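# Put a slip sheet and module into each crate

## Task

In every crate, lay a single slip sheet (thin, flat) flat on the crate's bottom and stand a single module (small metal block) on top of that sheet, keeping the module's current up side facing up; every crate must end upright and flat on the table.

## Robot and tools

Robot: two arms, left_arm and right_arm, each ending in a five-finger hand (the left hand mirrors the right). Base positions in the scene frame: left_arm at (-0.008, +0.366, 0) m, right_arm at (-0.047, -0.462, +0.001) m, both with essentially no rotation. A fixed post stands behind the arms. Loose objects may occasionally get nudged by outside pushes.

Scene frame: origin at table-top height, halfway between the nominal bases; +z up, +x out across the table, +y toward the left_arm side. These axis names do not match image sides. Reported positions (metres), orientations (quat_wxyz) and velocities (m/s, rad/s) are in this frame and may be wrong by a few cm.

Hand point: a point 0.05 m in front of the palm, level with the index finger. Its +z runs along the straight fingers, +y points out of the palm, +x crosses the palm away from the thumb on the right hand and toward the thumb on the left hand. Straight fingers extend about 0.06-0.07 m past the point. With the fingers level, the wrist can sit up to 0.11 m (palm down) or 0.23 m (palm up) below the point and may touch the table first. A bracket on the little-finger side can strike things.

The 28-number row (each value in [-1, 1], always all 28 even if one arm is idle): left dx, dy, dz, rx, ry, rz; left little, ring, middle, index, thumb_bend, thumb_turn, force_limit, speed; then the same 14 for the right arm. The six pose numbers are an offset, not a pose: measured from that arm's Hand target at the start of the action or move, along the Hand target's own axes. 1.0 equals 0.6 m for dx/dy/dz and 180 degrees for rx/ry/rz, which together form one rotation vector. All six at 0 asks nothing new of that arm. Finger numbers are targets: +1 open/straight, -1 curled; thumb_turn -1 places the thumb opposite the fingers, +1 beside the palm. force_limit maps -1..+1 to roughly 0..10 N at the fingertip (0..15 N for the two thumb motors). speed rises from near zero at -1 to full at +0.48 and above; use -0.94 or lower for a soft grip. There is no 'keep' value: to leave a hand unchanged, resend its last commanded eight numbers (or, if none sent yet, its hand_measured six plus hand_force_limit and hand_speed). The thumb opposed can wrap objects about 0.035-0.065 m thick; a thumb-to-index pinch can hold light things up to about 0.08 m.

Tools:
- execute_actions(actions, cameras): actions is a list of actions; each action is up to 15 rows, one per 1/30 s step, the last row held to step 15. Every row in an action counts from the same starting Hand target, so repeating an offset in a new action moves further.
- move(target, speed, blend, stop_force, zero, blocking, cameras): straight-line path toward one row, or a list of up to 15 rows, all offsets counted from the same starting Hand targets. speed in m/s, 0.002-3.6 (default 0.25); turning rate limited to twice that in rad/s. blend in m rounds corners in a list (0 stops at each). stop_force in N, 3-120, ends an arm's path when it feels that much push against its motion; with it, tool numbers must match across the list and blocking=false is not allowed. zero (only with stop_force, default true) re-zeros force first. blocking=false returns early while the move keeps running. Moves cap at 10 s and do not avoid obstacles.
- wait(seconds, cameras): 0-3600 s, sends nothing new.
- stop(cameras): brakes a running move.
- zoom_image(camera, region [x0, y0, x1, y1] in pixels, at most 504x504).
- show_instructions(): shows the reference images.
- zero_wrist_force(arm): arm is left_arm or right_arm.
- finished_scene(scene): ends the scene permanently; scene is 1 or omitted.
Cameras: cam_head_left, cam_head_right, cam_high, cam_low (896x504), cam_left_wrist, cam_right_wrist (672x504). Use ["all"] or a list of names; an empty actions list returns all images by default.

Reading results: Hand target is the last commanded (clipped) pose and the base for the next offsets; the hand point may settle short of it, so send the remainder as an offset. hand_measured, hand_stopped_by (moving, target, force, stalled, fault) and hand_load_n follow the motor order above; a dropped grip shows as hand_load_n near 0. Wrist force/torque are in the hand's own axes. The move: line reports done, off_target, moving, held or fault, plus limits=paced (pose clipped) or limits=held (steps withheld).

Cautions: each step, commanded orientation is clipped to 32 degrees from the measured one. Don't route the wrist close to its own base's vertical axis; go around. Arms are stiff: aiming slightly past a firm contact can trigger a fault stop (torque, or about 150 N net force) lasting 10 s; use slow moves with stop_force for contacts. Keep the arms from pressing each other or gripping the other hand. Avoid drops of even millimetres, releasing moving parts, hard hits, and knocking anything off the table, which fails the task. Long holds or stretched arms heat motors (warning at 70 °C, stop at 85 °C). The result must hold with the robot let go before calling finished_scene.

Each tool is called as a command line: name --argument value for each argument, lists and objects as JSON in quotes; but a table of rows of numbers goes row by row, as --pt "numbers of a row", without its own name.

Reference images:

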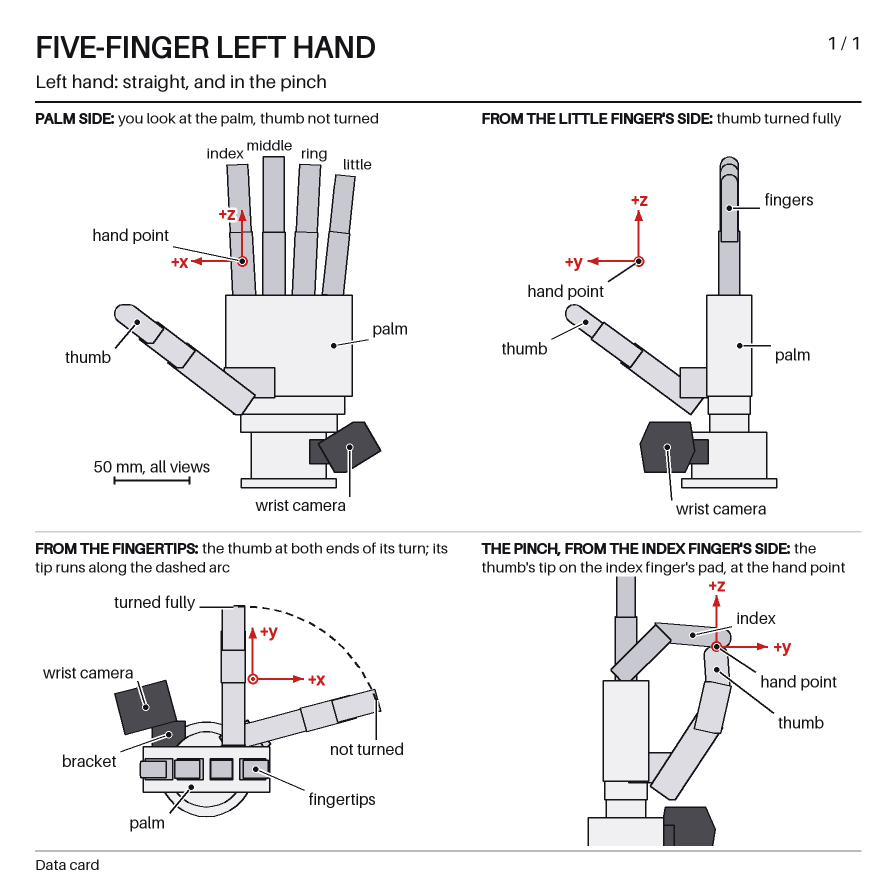

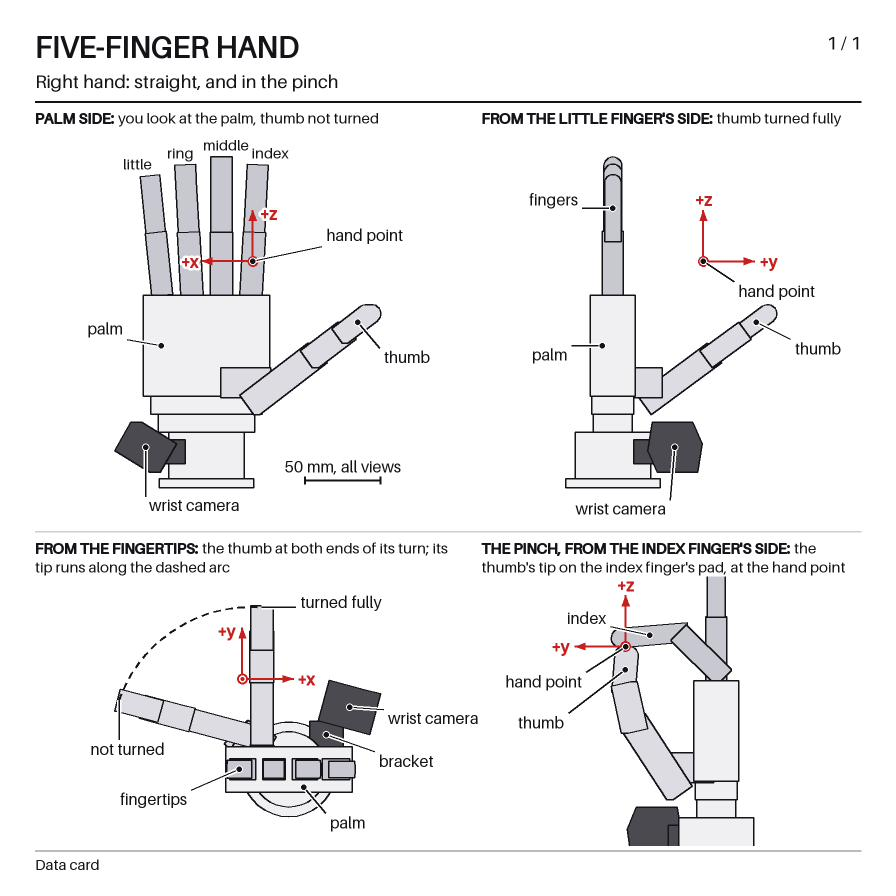

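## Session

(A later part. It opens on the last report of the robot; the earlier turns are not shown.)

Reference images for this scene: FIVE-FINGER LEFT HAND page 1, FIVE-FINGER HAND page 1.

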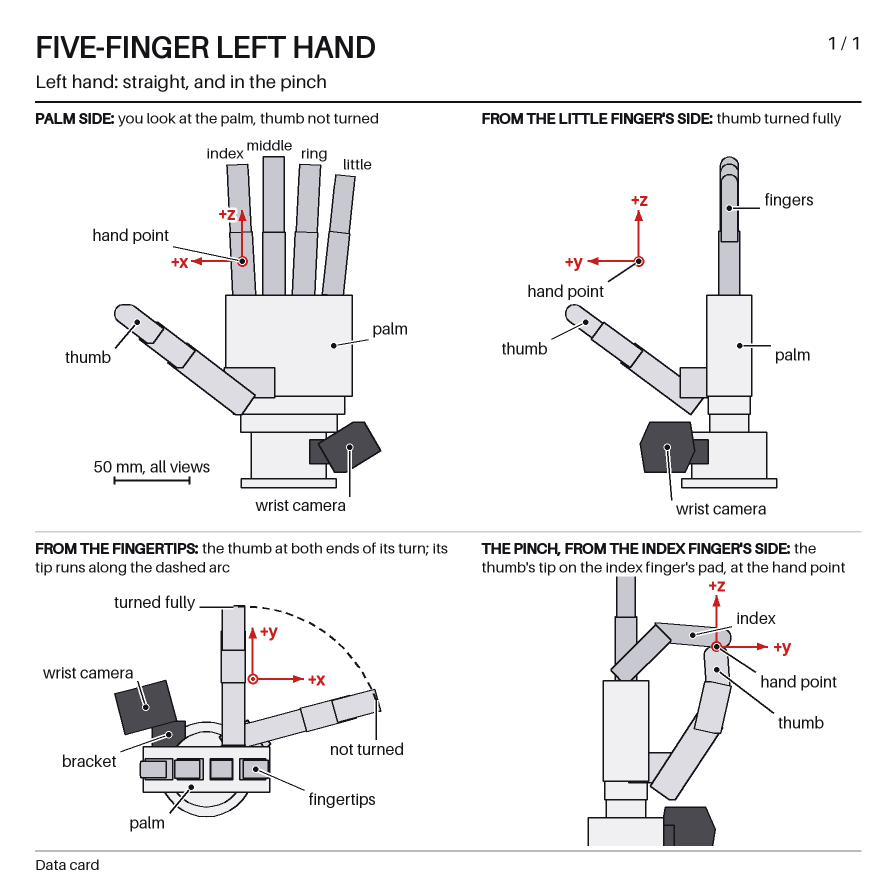

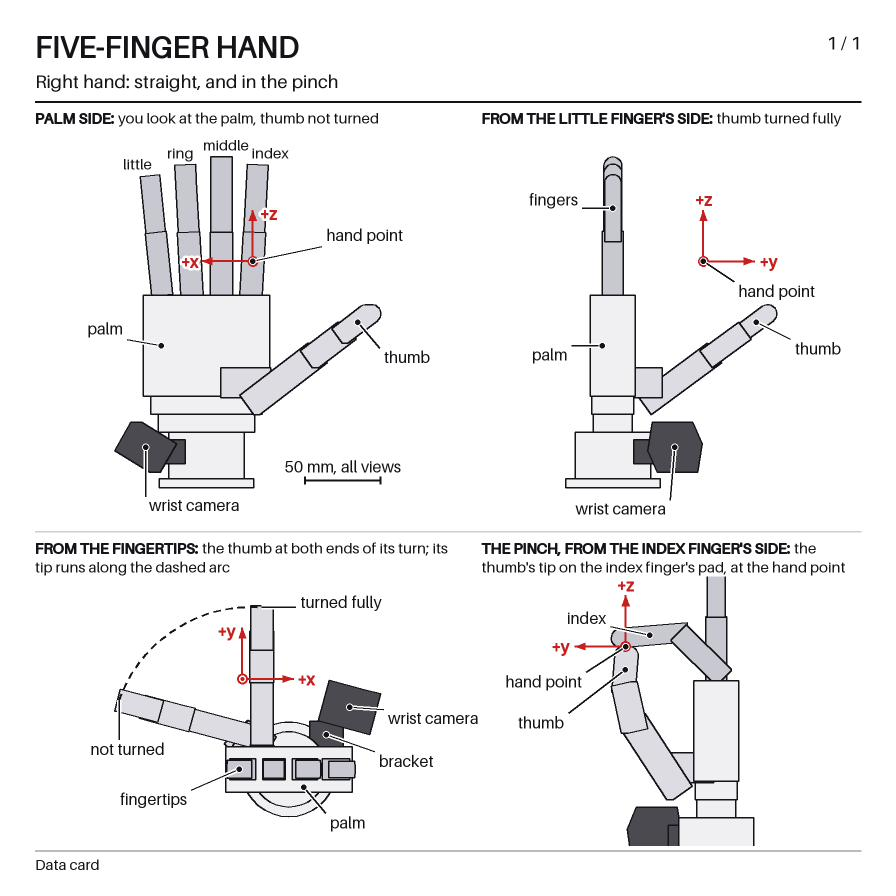

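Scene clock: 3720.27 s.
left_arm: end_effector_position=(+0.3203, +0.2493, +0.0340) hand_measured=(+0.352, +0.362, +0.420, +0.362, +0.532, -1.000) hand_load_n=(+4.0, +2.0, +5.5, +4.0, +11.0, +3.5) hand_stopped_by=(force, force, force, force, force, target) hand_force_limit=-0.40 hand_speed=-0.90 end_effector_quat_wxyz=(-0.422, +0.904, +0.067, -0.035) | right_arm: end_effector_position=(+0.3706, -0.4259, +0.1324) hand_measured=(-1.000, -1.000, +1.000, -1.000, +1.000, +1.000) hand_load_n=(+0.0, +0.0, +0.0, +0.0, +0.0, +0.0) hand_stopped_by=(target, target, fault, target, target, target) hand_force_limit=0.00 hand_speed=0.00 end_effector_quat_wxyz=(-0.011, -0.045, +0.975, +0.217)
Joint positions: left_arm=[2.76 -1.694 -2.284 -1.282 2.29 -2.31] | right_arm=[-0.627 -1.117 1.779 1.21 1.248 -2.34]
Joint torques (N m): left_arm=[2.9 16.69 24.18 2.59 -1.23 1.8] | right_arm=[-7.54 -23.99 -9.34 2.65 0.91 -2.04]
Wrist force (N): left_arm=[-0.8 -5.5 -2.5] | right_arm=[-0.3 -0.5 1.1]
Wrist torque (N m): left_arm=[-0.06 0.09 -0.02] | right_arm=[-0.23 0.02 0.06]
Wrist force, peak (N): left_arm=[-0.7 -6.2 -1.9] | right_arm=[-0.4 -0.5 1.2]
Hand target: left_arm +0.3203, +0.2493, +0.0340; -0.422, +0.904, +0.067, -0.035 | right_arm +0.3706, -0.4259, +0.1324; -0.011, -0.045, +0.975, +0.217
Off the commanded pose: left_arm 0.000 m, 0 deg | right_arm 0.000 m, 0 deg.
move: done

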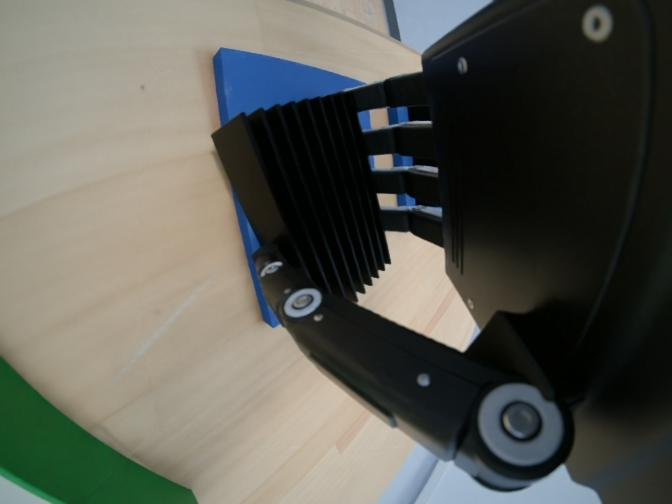

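move --target '[0,-0.0192,-0.0161,0,0,0,0.1,0.1,0.1,0.1,-0.3,-1,-0.4,-0.9,0,0,0,0,0,0,-1,-1,1,-1,1,1,0,0]' --speed 0.01 --cameras '["cam_left_wrist","cam_low"]'

zoom_image --camera "cam_low" --region '[420, 180, 500, 240]'

zoom_image --camera "cam_left_wrist" --region '[200, 40, 480, 320]'

Scene clock: 3729.13 s.
left_arm: end_effector_position=(+0.3204, +0.2493, +0.0491) hand_measured=(+0.352, +0.362, +0.420, +0.362, +0.532, -1.000) hand_load_n=(+3.5, +1.5, +0.0, +4.0, +11.5, +4.0) hand_stopped_by=(force, force, force, force, force, target) hand_force_limit=-0.40 hand_speed=-0.90 end_effector_quat_wxyz=(-0.422, +0.904, +0.067, -0.035) | right_arm: end_effector_position=(+0.3706, -0.4259, +0.1324) hand_measured=(-1.000, -1.000, +1.000, -1.000, +1.000, +1.000) hand_load_n=(+0.0, +0.0, +0.0, +0.0, +0.0, +0.0) hand_stopped_by=(target, target, fault, target, target, target) hand_force_limit=0.00 hand_speed=0.00 end_effector_quat_wxyz=(-0.011, -0.045, +0.975, +0.217)
Joint positions: left_arm=[2.76 -1.661 -2.267 -1.333 2.29 -2.31] | right_arm=[-0.627 -1.117 1.779 1.21 1.248 -2.34]
Joint torques (N m): left_arm=[6.99 15.42 20.6 2.68 3.6 1.9] | right_arm=[-7.99 -24.59 -9.12 2.68 0.96 -2.09]
Wrist force (N): left_arm=[0.4 3.3 0.1] | right_arm=[-0.3 -0.5 1.0]
Wrist torque (N m): left_arm=[0.27 0.06 -0.21] | right_arm=[-0.22 0.02 0.06]
Wrist force, peak (N): left_arm=[-1.0 -5.7 -2.9] | right_arm=[-0.6 -0.7 1.2]
Hand target: left_arm +0.3204, +0.2493, +0.0491; -0.422, +0.904, +0.067, -0.035 | right_arm +0.3706, -0.4259, +0.1324; -0.011, -0.045, +0.975, +0.217
Off the commanded pose: left_arm 0.000 m, 0 deg | right_arm 0.000 m, 0 deg.
move: done
Images, in order (width x height): cam_low 896x504, cam_left_wrist 672x504.

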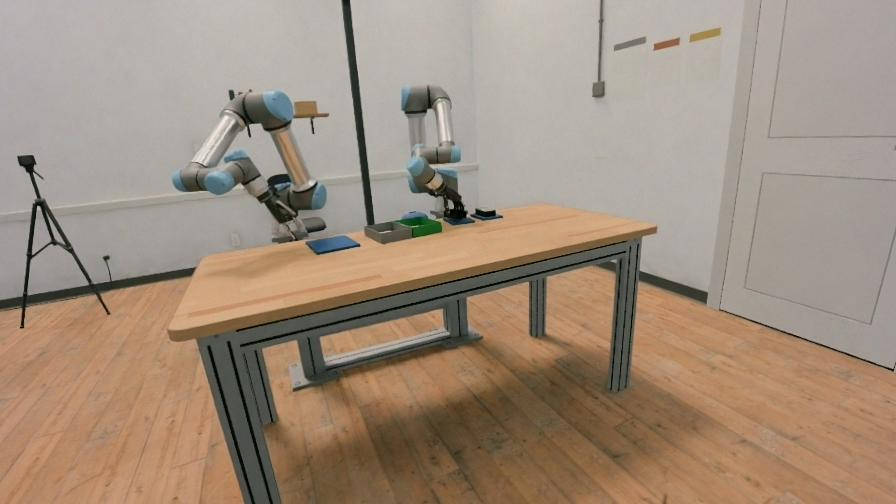

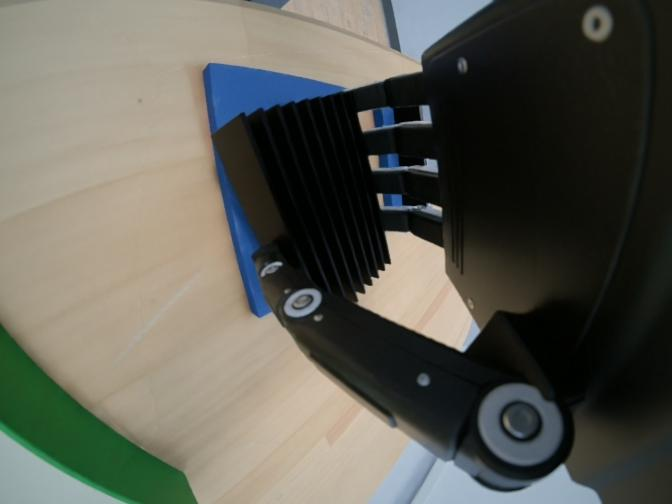

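Scaled by 6.300 from the camera's image (finer frame: 1280x720).

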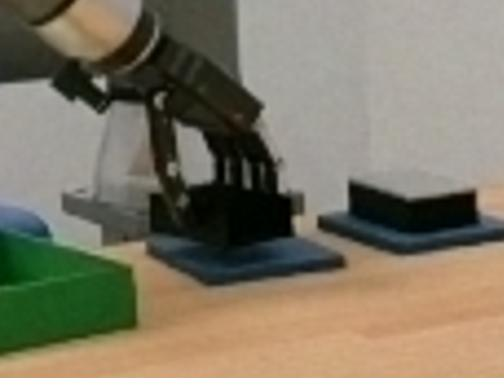

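Scaled by 1.800 from the camera's image (finer frame: 960x720).

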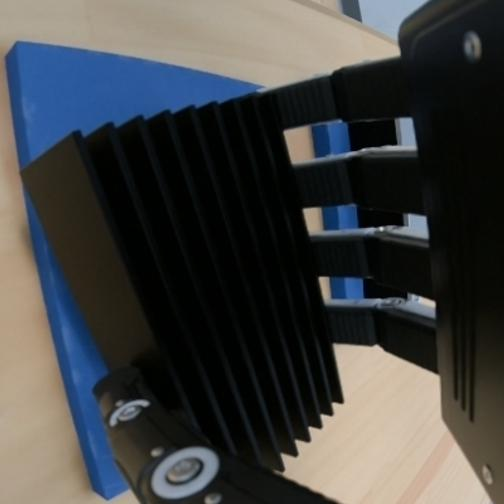

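move --pt "0 -0.0766 -0.0643 0 0 0 0.1 0.1 0.1 0.1 -0.3 -1 -0.4 -0.9 0 0 0 0 0 0 -1 -1 1 -1 1 1 0 0" --pt "0.022 0.1712 -0.3231 0 0.0085 0.0071 0.1 0.1 0.1 0.1 -0.3 -1 -0.4 -0.9 0 0 0 0 0 0 -1 -1 1 -1 1 1 0 0" --speed 0.06 --blend '[0.02,0]' --cameras '["cam_left_wrist","cam_low","cam_high"]'

zoom_image --camera "cam_high" --region '[400, 120, 500, 220]'

zoom_image --camera "cam_low" --region '[360, 180, 480, 260]'

Scene clock: 3771.50 s.
left_arm: end_effector_position=(+0.3660, +0.0392, +0.0947) hand_measured=(+0.352, +0.362, +0.420, +0.362, +0.532, -1.000) hand_load_n=(+3.0, +1.5, +0.0, +4.0, +11.5, +4.0) hand_stopped_by=(force, force, force, force, force, target) hand_force_limit=-0.40 hand_speed=-0.90 end_effector_quat_wxyz=(-0.422, +0.905, +0.051, -0.028) | right_arm: end_effector_position=(+0.3706, -0.4259, +0.1324) hand_measured=(-1.000, -1.000, +1.000, -1.000, +1.000, +1.000) hand_load_n=(+0.0, +0.0, +0.0, +0.0, +0.0, +0.0) hand_stopped_by=(target, target, fault, target, target, target) hand_force_limit=0.00 hand_speed=0.00 end_effector_quat_wxyz=(-0.011, -0.045, +0.975, +0.217)
Joint positions: left_arm=[2.437 -1.976 -1.658 -1.798 2.117 -2.598] | right_arm=[-0.627 -1.117 1.779 1.21 1.248 -2.34]
Joint torques (N m): left_arm=[4.56 36.5 16.22 3.16 3.16 1.9] | right_arm=[-7.11 -23.81 -9.65 2.6 0.97 -2.04]
Wrist force (N): left_arm=[0.3 3.2 0.6] | right_arm=[-0.5 -0.5 1.0]
Wrist torque (N m): left_arm=[0.26 0.09 -0.18] | right_arm=[-0.23 0.05 0.04]
Wrist force, peak (N): left_arm=[0.1 3.9 1.0] | right_arm=[-0.6 -0.7 1.2]
Hand target: left_arm +0.3660, +0.0392, +0.0947; -0.422, +0.905, +0.051, -0.028 | right_arm +0.3706, -0.4259, +0.1324; -0.011, -0.045, +0.975, +0.217
Off the commanded pose: left_arm 0.000 m, 0 deg | right_arm 0.000 m, 0 deg.
move: done
Images, in order (width x height): cam_high 896x504, cam_low 896x504, cam_left_wrist 672x504.

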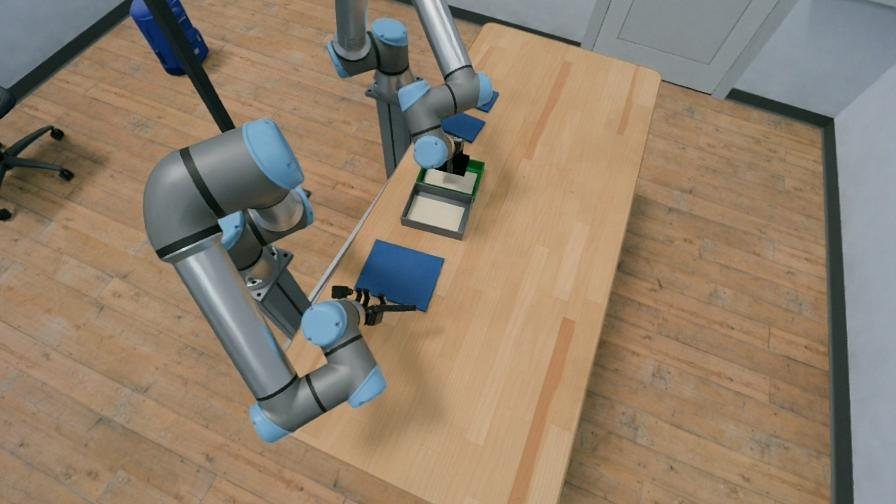

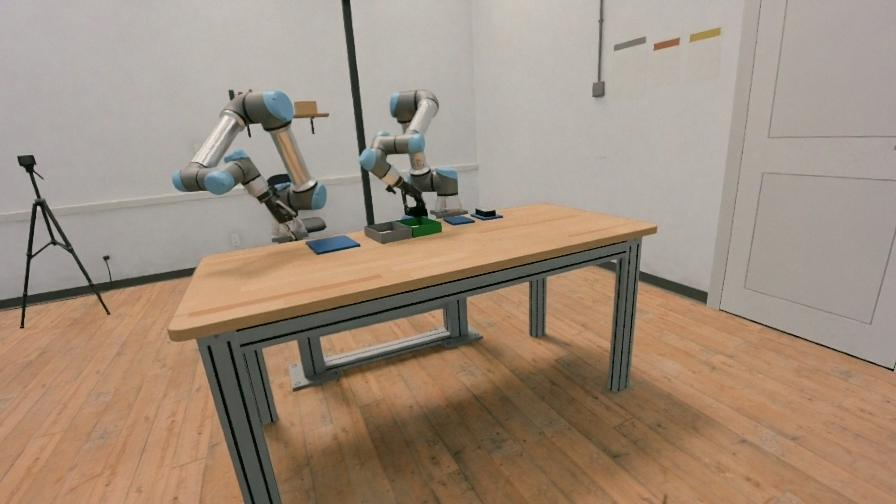

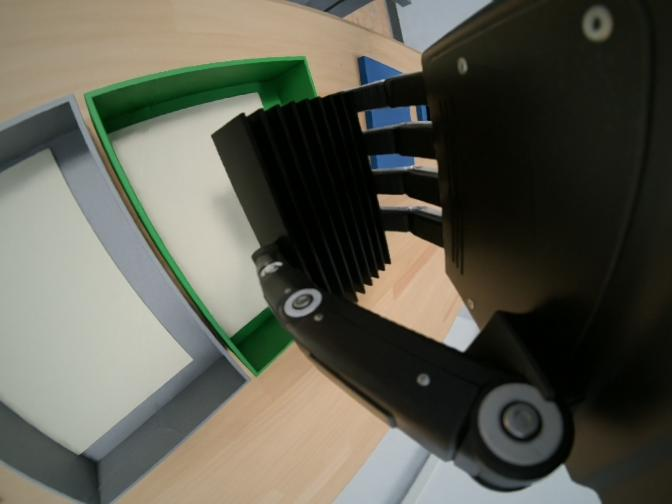

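Scaled by 5.040 from the camera's image (finer frame: 1280x720).

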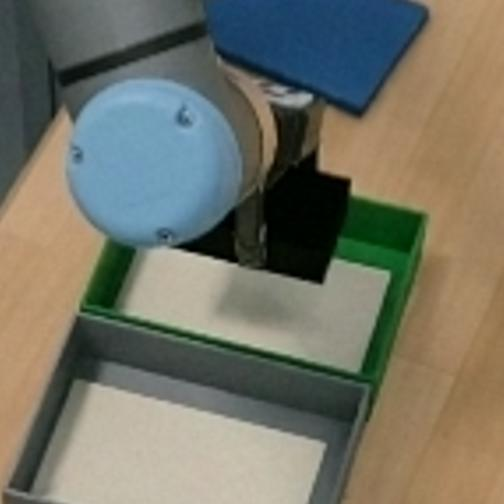

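Scaled by 4.200 from the camera's image (finer frame: 1280x720).

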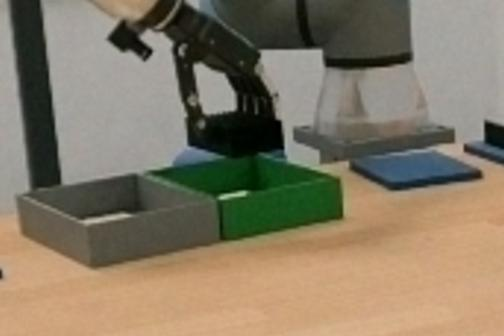

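move --target '[0,0.0635,0.0532,0,0,0,0.1,0.1,0.1,0.1,-0.3,-1,-0.4,-0.9,0,0,0,0,0,0,-1,-1,1,-1,1,1,0,0]' --speed 0.03 --stop_force 6 --cameras '["cam_left_wrist","cam_low","cam_high"]'

zoom_image --camera "cam_high" --region '[400, 120, 500, 220]'

zoom_image --camera "cam_left_wrist" --region '[60, 0, 460, 400]'

Scene clock: 3829.70 s.
left_arm: end_effector_position=(+0.3657, +0.0392, +0.0450) hand_measured=(+0.352, +0.362, +0.420, +0.362, +0.532, -1.000) hand_load_n=(+3.0, +1.5, +0.0, +3.5, +11.5, +4.0) hand_stopped_by=(force, force, force, force, force, target) hand_force_limit=-0.40 hand_speed=-0.90 end_effector_quat_wxyz=(-0.422, +0.905, +0.051, -0.028) | right_arm: end_effector_position=(+0.3706, -0.4259, +0.1324) hand_measured=(-1.000, -1.000, +1.000, -1.000, +1.000, +1.000) hand_load_n=(+0.5, +0.0, +0.0, +0.5, +0.0, +0.0) hand_stopped_by=(target, target, fault, target, target, target) hand_force_limit=0.00 hand_speed=0.00 end_effector_quat_wxyz=(-0.011, -0.045, +0.975, +0.217)
Joint positions: left_arm=[2.436 -2.038 -1.712 -1.682 2.117 -2.598] | right_arm=[-0.627 -1.117 1.779 1.21 1.248 -2.34]
Joint torques (N m): left_arm=[-8.45 44.84 32.56 -1.71 -0.4 -0.1] | right_arm=[-7.57 -24.68 -9.68 2.64 1.14 -2.1]
Wrist force (N): left_arm=[0.2 2.9 0.3] | right_arm=[-0.5 -0.4 1.1]
Wrist torque (N m): left_arm=[0.23 0.10 -0.15] | right_arm=[-0.22 0.04 0.05]
Wrist force, peak (N): left_arm=[0.2 3.2 0.8] | right_arm=[-0.4 -0.5 1.3]
Hand target: left_arm +0.3657, +0.0392, +0.0450; -0.422, +0.905, +0.051, -0.028 | right_arm +0.3706, -0.4259, +0.1324; -0.011, -0.045, +0.975, +0.217
Off the commanded pose: left_arm 0.000 m, 0 deg | right_arm 0.000 m, 0 deg.
move: done
Images, in order (width x height): cam_high 896x504, cam_low 896x504, cam_left_wrist 672x504.

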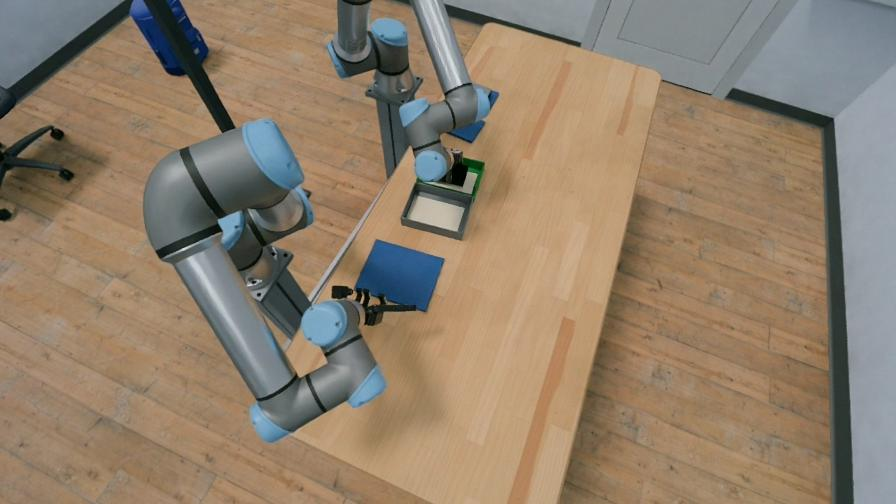

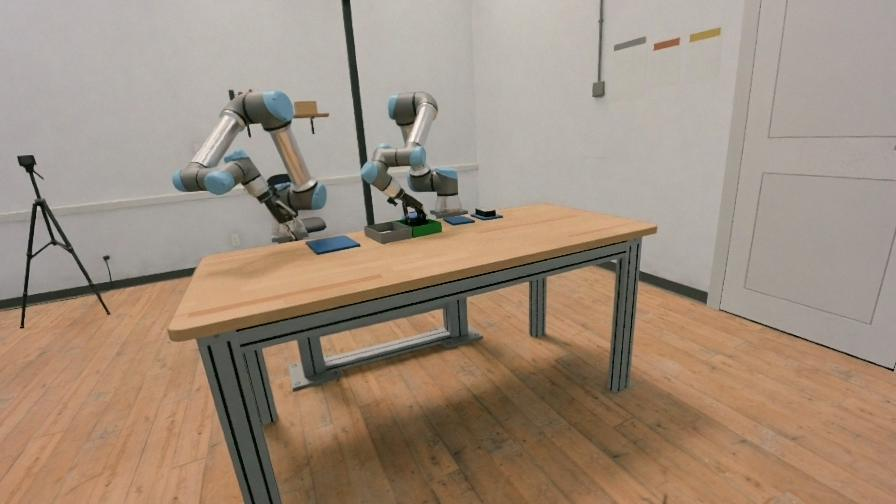

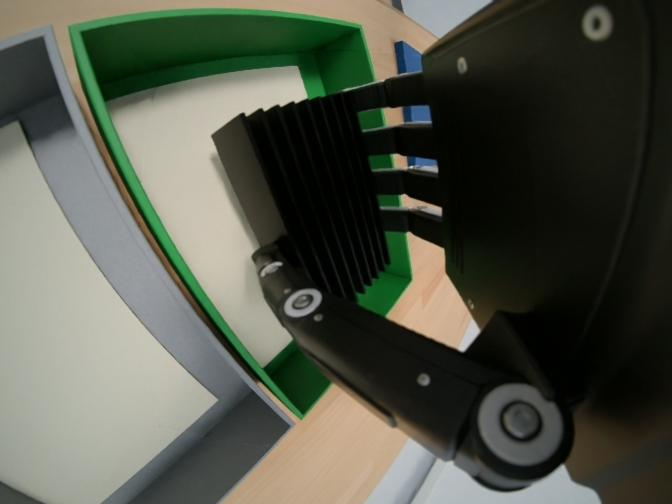

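Scaled by 5.040 from the camera's image (finer frame: 1280x720).

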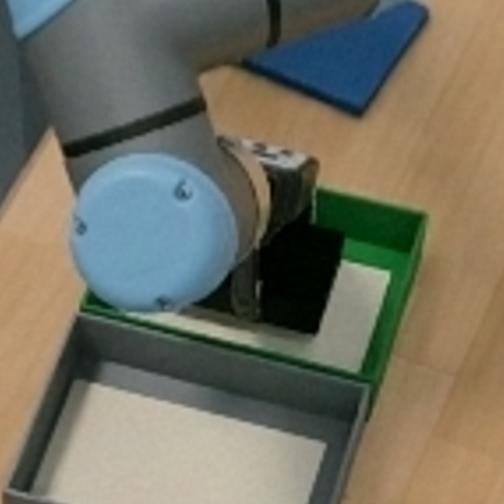

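Scaled by 1.260 from the camera's image (finer frame: 960x720).

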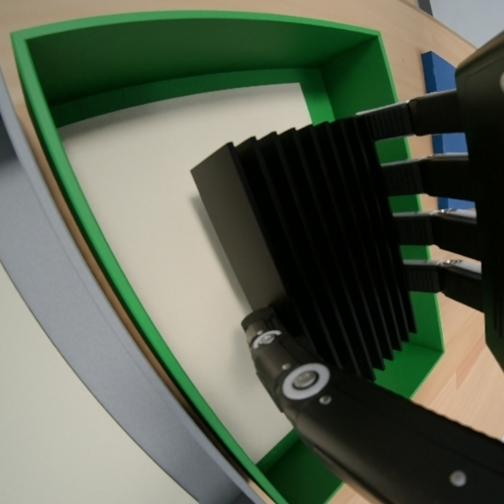

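move --target '[0,0.0086,-0.0102,0,0,0,0.1,0.1,0.1,0.1,-0.3,-1,-0.4,-0.9,0,0,0,0,0,0,-1,-1,1,-1,1,1,0,0]' --speed 0.02

move --target '[0,0.0217,0.0182,0,0,0,0.1,0.1,0.1,0.1,-0.3,-1,-0.4,-0.9,0,0,0,0,0,0,-1,-1,1,-1,1,1,0,0]' --speed 0.006 --stop_force 3 --cameras '["cam_left_wrist","cam_low"]'

zoom_image --camera "cam_left_wrist" --region '[60, 0, 460, 400]'

Scene clock: 3871.40 s.
left_arm: end_effector_position=(+0.3666, +0.0311, +0.0450) hand_measured=(+0.352, +0.362, +0.420, +0.362, +0.532, -1.000) hand_load_n=(+3.0, +1.5, +0.0, +4.0, +11.5, +4.0) hand_stopped_by=(force, force, force, force, force, target) hand_force_limit=-0.40 hand_speed=-0.90 end_effector_quat_wxyz=(-0.422, +0.905, +0.051, -0.028) end_effector_velocity=(-0.001, +0.001, -0.001) end_effector_angular_velocity=(+0.002, +0.002, +0.000) | right_arm: end_effector_position=(+0.3706, -0.4259, +0.1324) hand_measured=(-1.000, -1.000, +1.000, -1.000, +1.000, +1.000) hand_load_n=(+0.0, +0.0, +0.0, +0.0, +0.0, +0.0) hand_stopped_by=(target, target, fault, target, target, target) hand_force_limit=0.00 hand_speed=0.00 end_effector_quat_wxyz=(-0.011, -0.045, +0.975, +0.217)
Joint positions: left_arm=[2.427 -2.052 -1.689 -1.696 2.111 -2.606] | right_arm=[-0.627 -1.117 1.779 1.21 1.248 -2.34]
Joint velocities: left_arm=[0 0.001 -0.005 0.001 0 0] | right_arm=[within noise]
Joint torques (N m): left_arm=[4.92 45.87 9.85 2.34 1.12 1.27] | right_arm=[-7.2 -25.32 -8.43 2.82 1.14 -2.1]
Wrist force (N): left_arm=[0.2 2.8 0.4] | right_arm=[-0.5 -0.5 1.0]
Wrist torque (N m): left_arm=[0.22 0.09 -0.14] | right_arm=[-0.23 0.04 0.05]
Wrist force, peak (N): left_arm=[0.1 3.1 0.4] | right_arm=[-0.4 -0.5 1.3]
Hand target: left_arm +0.3666, +0.0312, +0.0450; -0.422, +0.905, +0.051, -0.028 | right_arm +0.3706, -0.4259, +0.1324; -0.011, -0.045, +0.975, +0.217
Off the commanded pose: left_arm 0.000 m, 0 deg | right_arm 0.000 m, 0 deg.
move: done

Scene clock: 3875.17 s.
left_arm: end_effector_position=(+0.3665, +0.0312, +0.0295) hand_measured=(+0.352, +0.362, +0.420, +0.362, +0.532, -1.000) hand_load_n=(+3.0, +1.5, +0.0, +3.5, +11.5, +4.0) hand_stopped_by=(force, force, force, force, force, target) hand_force_limit=-0.40 hand_speed=-0.90 end_effector_quat_wxyz=(-0.422, +0.905, +0.051, -0.028) | right_arm: end_effector_position=(+0.3706, -0.4259, +0.1324) hand_measured=(-1.000, -1.000, +1.000, -1.000, +1.000, +1.000) hand_load_n=(+0.0, +0.0, +0.0, +0.0, -0.5, +0.0) hand_stopped_by=(target, target, fault, target, target, target) hand_force_limit=0.00 hand_speed=0.00 end_effector_quat_wxyz=(-0.011, -0.045, +0.975, +0.217)
Joint positions: left_arm=[2.427 -2.073 -1.703 -1.661 2.111 -2.606] | right_arm=[-0.627 -1.117 1.779 1.21 1.248 -2.34]
Joint torques (N m): left_arm=[-5.12 44.73 30.03 -1.45 -1 -1.01] | right_arm=[-8.1 -24.45 -9.85 3.11 0.95 -2.12]
Wrist force (N): left_arm=[-0.5 0.4 -1.8] | right_arm=[-0.4 -0.6 0.9]
Wrist torque (N m): left_arm=[0.24 0.08 -0.11] | right_arm=[-0.23 0.03 0.06]
Wrist force, peak (N): left_arm=[0.1 -3.0 -4.4] | right_arm=[-0.5 -0.5 1.3]
Hand target: left_arm +0.3665, +0.0312, +0.0295; -0.422, +0.905, +0.051, -0.028 (not the last commanded pose) | right_arm +0.3706, -0.4259, +0.1324; -0.011, -0.045, +0.975, +0.217
Off the commanded pose: left_arm 0.001 m, 0 deg | right_arm 0.000 m, 0 deg.
move: contact (left_arm)
Images, in order (width x height): cam_low 896x504, cam_left_wrist 672x504.

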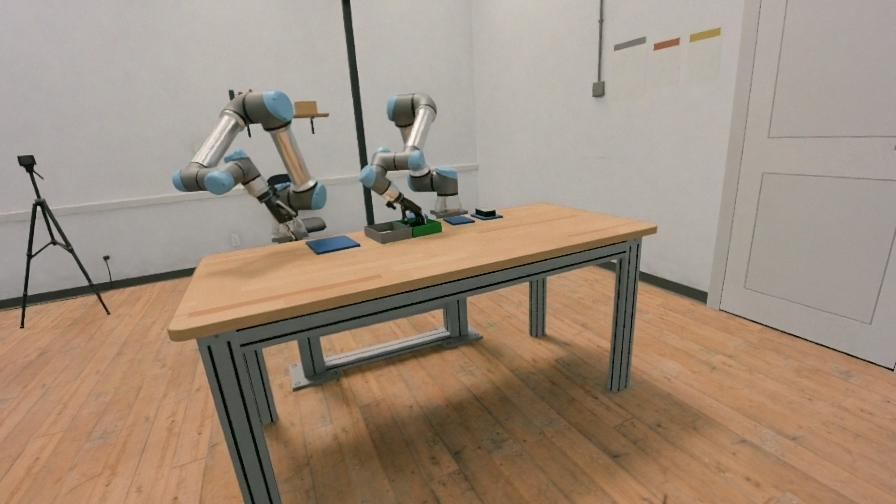

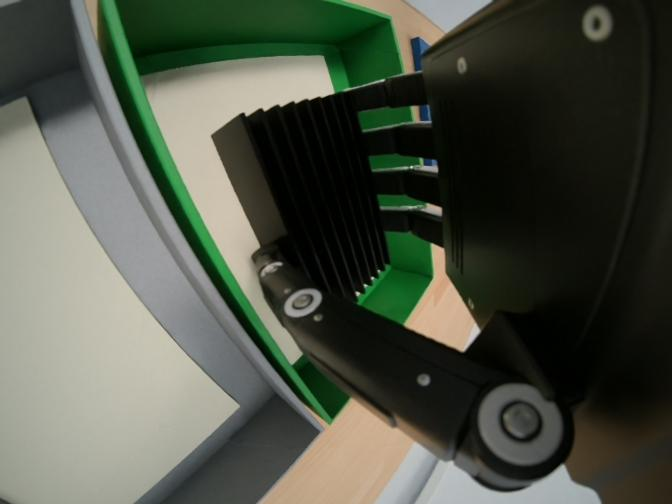

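Scaled by 1.260 from the camera's image (finer frame: 960x720).

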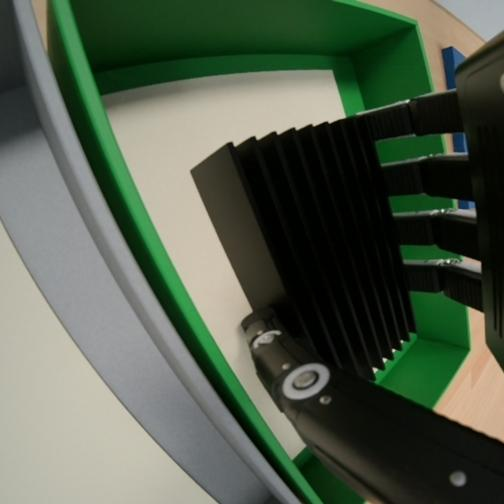

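move --target '[0,0,0,0,0,0,0.45,0.45,0.5,0.45,0.8,-1,-0.4,-0.85,0,0,0,0,0,0,-1,-1,1,-1,1,1,0,0]' --speed 0.006 --cameras '["cam_left_wrist","cam_low"]'

zoom_image --camera "cam_left_wrist" --region '[60, 0, 460, 400]'

Scene clock: 3885.07 s.
left_arm: end_effector_position=(+0.3665, +0.0312, +0.0295) hand_measured=(+0.450, +0.450, +0.500, +0.450, +0.800, -1.000) hand_load_n=(+0.0, +0.0, +0.0, +0.0, -1.0, +0.0) hand_stopped_by=(target, target, target, target, target, target) hand_force_limit=-0.40 hand_speed=-0.85 end_effector_quat_wxyz=(-0.422, +0.905, +0.051, -0.028) | right_arm: end_effector_position=(+0.3706, -0.4259, +0.1324) hand_measured=(-1.000, -1.000, +1.000, -1.000, +1.000, +1.000) hand_load_n=(-0.5, +0.0, +0.0, +0.0, +0.0, +0.0) hand_stopped_by=(target, target, fault, target, target, target) hand_force_limit=0.00 hand_speed=0.00 end_effector_quat_wxyz=(-0.011, -0.045, +0.975, +0.217)
Joint positions: left_arm=[2.427 -2.073 -1.703 -1.661 2.111 -2.606] | right_arm=[-0.627 -1.117 1.779 1.21 1.248 -2.34]
Joint torques (N m): left_arm=[-2.65 43.71 27.36 -0.78 -0.35 -0.61] | right_arm=[-6.55 -24.24 -9.27 2.88 1 -2.3]
Wrist force (N): left_arm=[0.4 0.0 0.0] | right_arm=[-0.5 -0.5 0.9]
Wrist torque (N m): left_arm=[0.07 0.05 -0.08] | right_arm=[-0.22 0.05 0.05]
Wrist force, peak (N): left_arm=[-0.1 0.6 -2.1] | right_arm=[-0.5 -0.8 1.2]
Hand target: left_arm +0.3665, +0.0312, +0.0295; -0.422, +0.905, +0.051, -0.028 | right_arm +0.3706, -0.4259, +0.1324; -0.011, -0.045, +0.975, +0.217
Off the commanded pose: left_arm 0.000 m, 0 deg | right_arm 0.000 m, 0 deg.
move: done
Images, in order (width x height): cam_low 896x504, cam_left_wrist 672x504.

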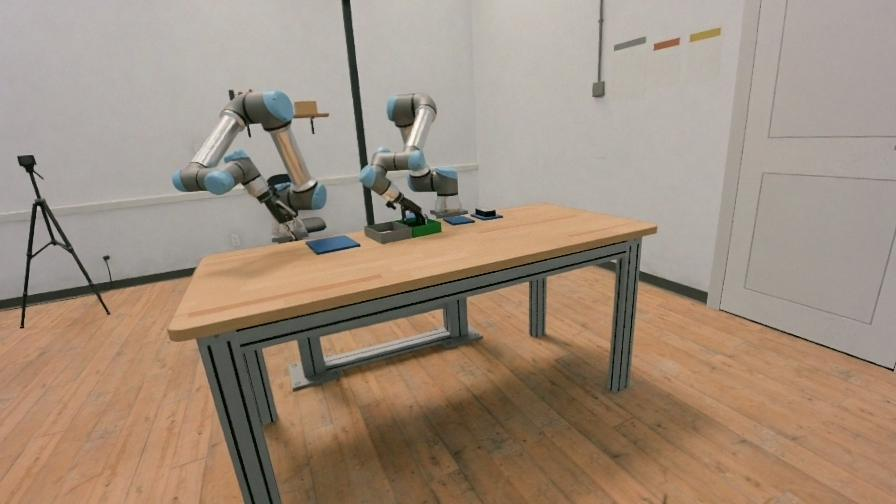

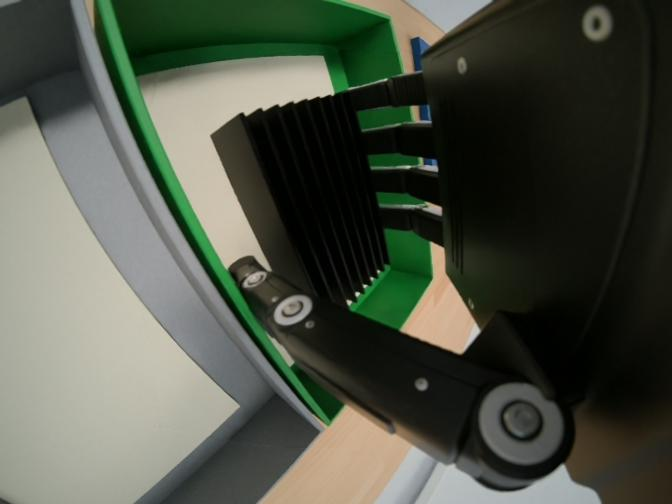

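Scaled by 1.260 from the camera's image (finer frame: 960x720).

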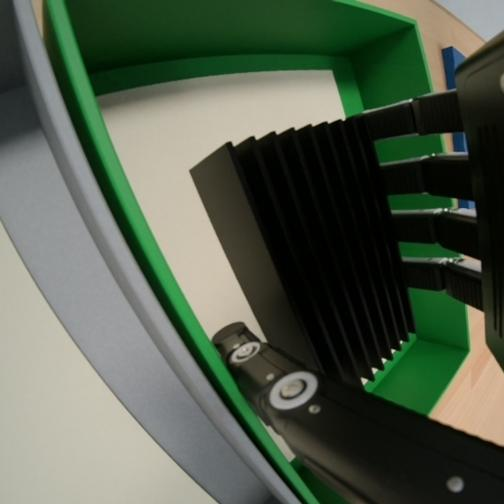

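move --target '[0,0,0,0,0,0,0.5,0.5,0.56,0.5,0.7,-1,-0.4,-0.7,0,0,0,0,0,0,-1,-1,1,-1,1,1,0,0]' --speed 0.006

move --pt "0 -0.0383 -0.0321 0 0 0 0.5 0.5 0.56 0.5 0.7 -1 -0.4 -0.7 0 0 0 0 0 0 -1 -1 1 -1 1 1 0 0" --pt "0 -0.1659 -0.139 0 0 0 0.5 0.5 0.56 0.5 0.7 -1 -0.4 -0.7 0 0 0 0 0 0 -1 -1 1 -1 1 1 0 0" --speed '[0.02,0.08]' --blend '[0.01,0]' --cameras '["cam_left_wrist","cam_low","cam_high"]'

zoom_image --camera "cam_left_wrist" --region '[60, 0, 460, 400]'

zoom_image --camera "cam_low" --region '[360, 180, 480, 260]'

Scene clock: 3900.43 s.
left_arm: end_effector_position=(+0.3665, +0.0312, +0.0295) hand_measured=(+0.500, +0.500, +0.560, +0.500, +0.700, -1.000) hand_load_n=(+0.0, +0.0, +0.0, +0.0, +0.0, +0.0) hand_stopped_by=(target, target, target, target, target, target) hand_force_limit=-0.40 hand_speed=-0.70 end_effector_quat_wxyz=(-0.422, +0.905, +0.051, -0.028) | right_arm: end_effector_position=(+0.3706, -0.4259, +0.1324) hand_measured=(-1.000, -1.000, +1.000, -1.000, +1.000, +1.000) hand_load_n=(+0.0, +0.0, +0.0, +0.0, +0.0, +0.0) hand_stopped_by=(target, target, fault, target, target, target) hand_force_limit=0.00 hand_speed=0.00 end_effector_quat_wxyz=(-0.011, -0.045, +0.975, +0.217)
Joint positions: left_arm=[2.427 -2.073 -1.703 -1.661 2.111 -2.606] | right_arm=[-0.627 -1.117 1.779 1.21 1.248 -2.34]
Joint torques (N m): left_arm=[-0.26 39.4 18.02 0.24 0.2 0.12] | right_arm=[-7.52 -24.91 -10.19 2.81 1.02 -2.05]
Wrist force (N): left_arm=[0.1 0.8 -0.9] | right_arm=[-0.5 -0.6 1.1]
Wrist torque (N m): left_arm=[0.15 0.08 -0.11] | right_arm=[-0.26 0.03 0.05]
Wrist force, peak (N): left_arm=[0.3 1.0 -0.9] | right_arm=[-0.4 -0.6 1.4]
Hand target: left_arm +0.3665, +0.0312, +0.0295; -0.422, +0.905, +0.051, -0.028 | right_arm +0.3706, -0.4259, +0.1324; -0.011, -0.045, +0.975, +0.217
Off the commanded pose: left_arm 0.000 m, 0 deg | right_arm 0.000 m, 0 deg.
move: done

Scene clock: 3903.60 s.
left_arm: end_effector_position=(+0.3674, +0.0313, +0.1593) hand_measured=(+0.500, +0.500, +0.560, +0.500, +0.700, -1.000) hand_load_n=(+0.0, +0.0, +0.0, +0.0, +0.0, +0.0) hand_stopped_by=(target, target, target, target, target, target) hand_force_limit=-0.40 hand_speed=-0.70 end_effector_quat_wxyz=(-0.422, +0.905, +0.051, -0.028) | right_arm: end_effector_position=(+0.3706, -0.4259, +0.1324) hand_measured=(-1.000, -1.000, +1.000, -1.000, +1.000, +1.000) hand_load_n=(+0.0, +0.0, +0.0, +0.0, +0.0, +0.0) hand_stopped_by=(target, target, fault, target, target, target) hand_force_limit=0.00 hand_speed=0.00 end_effector_quat_wxyz=(-0.011, -0.045, +0.975, +0.217)
Joint positions: left_arm=[2.428 -1.931 -1.542 -1.963 2.112 -2.605] | right_arm=[-0.627 -1.117 1.779 1.21 1.248 -2.34]
Joint torques (N m): left_arm=[6.2 33.54 14.91 1.74 2.32 -0.39] | right_arm=[-7.49 -24.43 -10.03 3.05 1.01 -2.23]
Wrist force (N): left_arm=[0.3 1.0 -1.2] | right_arm=[-0.6 -0.5 1.0]
Wrist torque (N m): left_arm=[0.16 0.03 -0.17] | right_arm=[-0.22 0.05 0.04]
Wrist force, peak (N): left_arm=[0.3 1.2 -1.1] | right_arm=[-0.5 -0.6 1.3]
Hand target: left_arm +0.3674, +0.0314, +0.1593; -0.422, +0.905, +0.051, -0.028 | right_arm +0.3706, -0.4259, +0.1324; -0.011, -0.045, +0.975, +0.217
Off the commanded pose: left_arm 0.000 m, 0 deg | right_arm 0.000 m, 0 deg.
move: done
Images, in order (width x height): cam_high 896x504, cam_low 896x504, cam_left_wrist 672x504.

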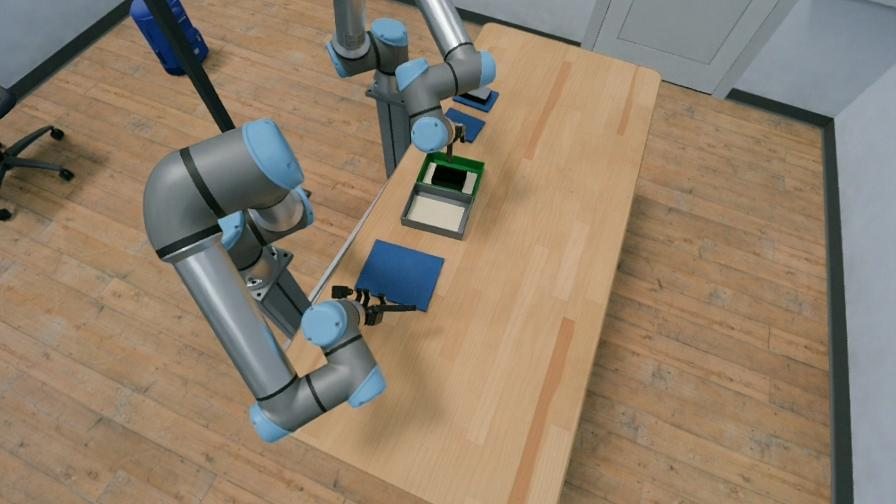

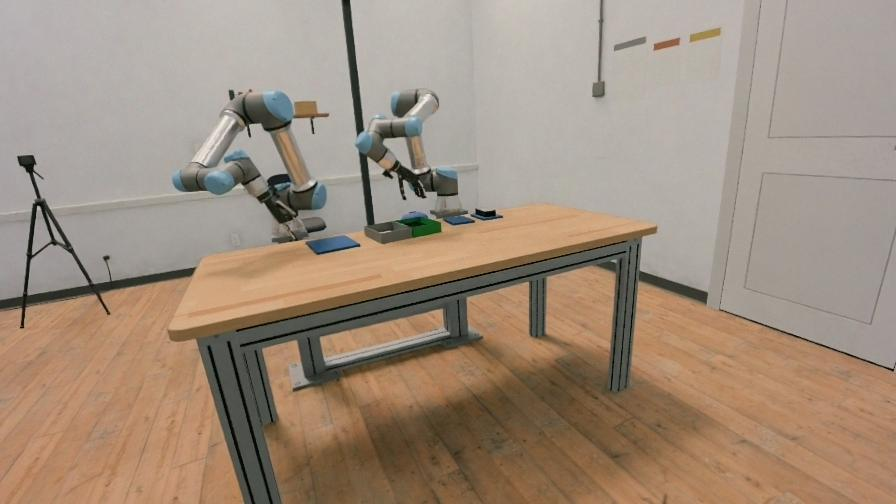

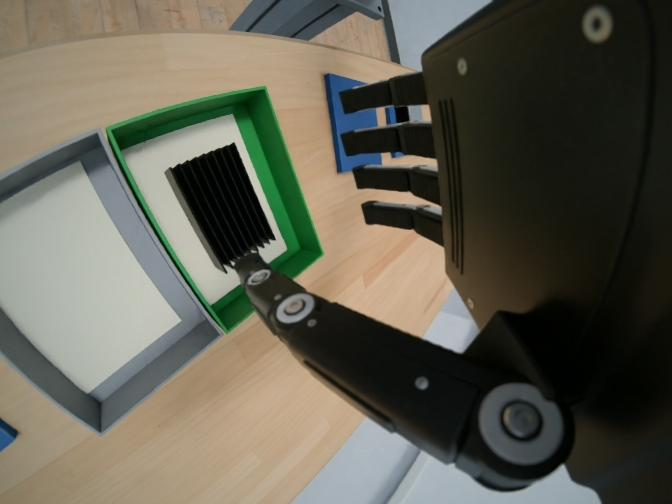

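Scaled by 1.260 from the camera's image (finer frame: 960x720).

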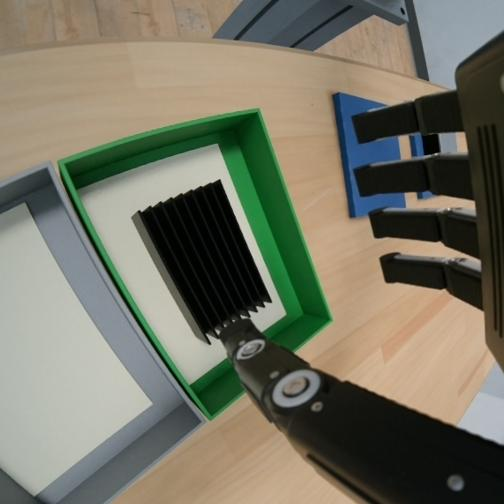

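Scaled by 4.200 from the camera's image (finer frame: 1280x720).

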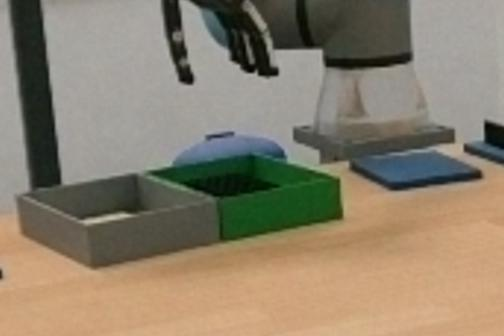

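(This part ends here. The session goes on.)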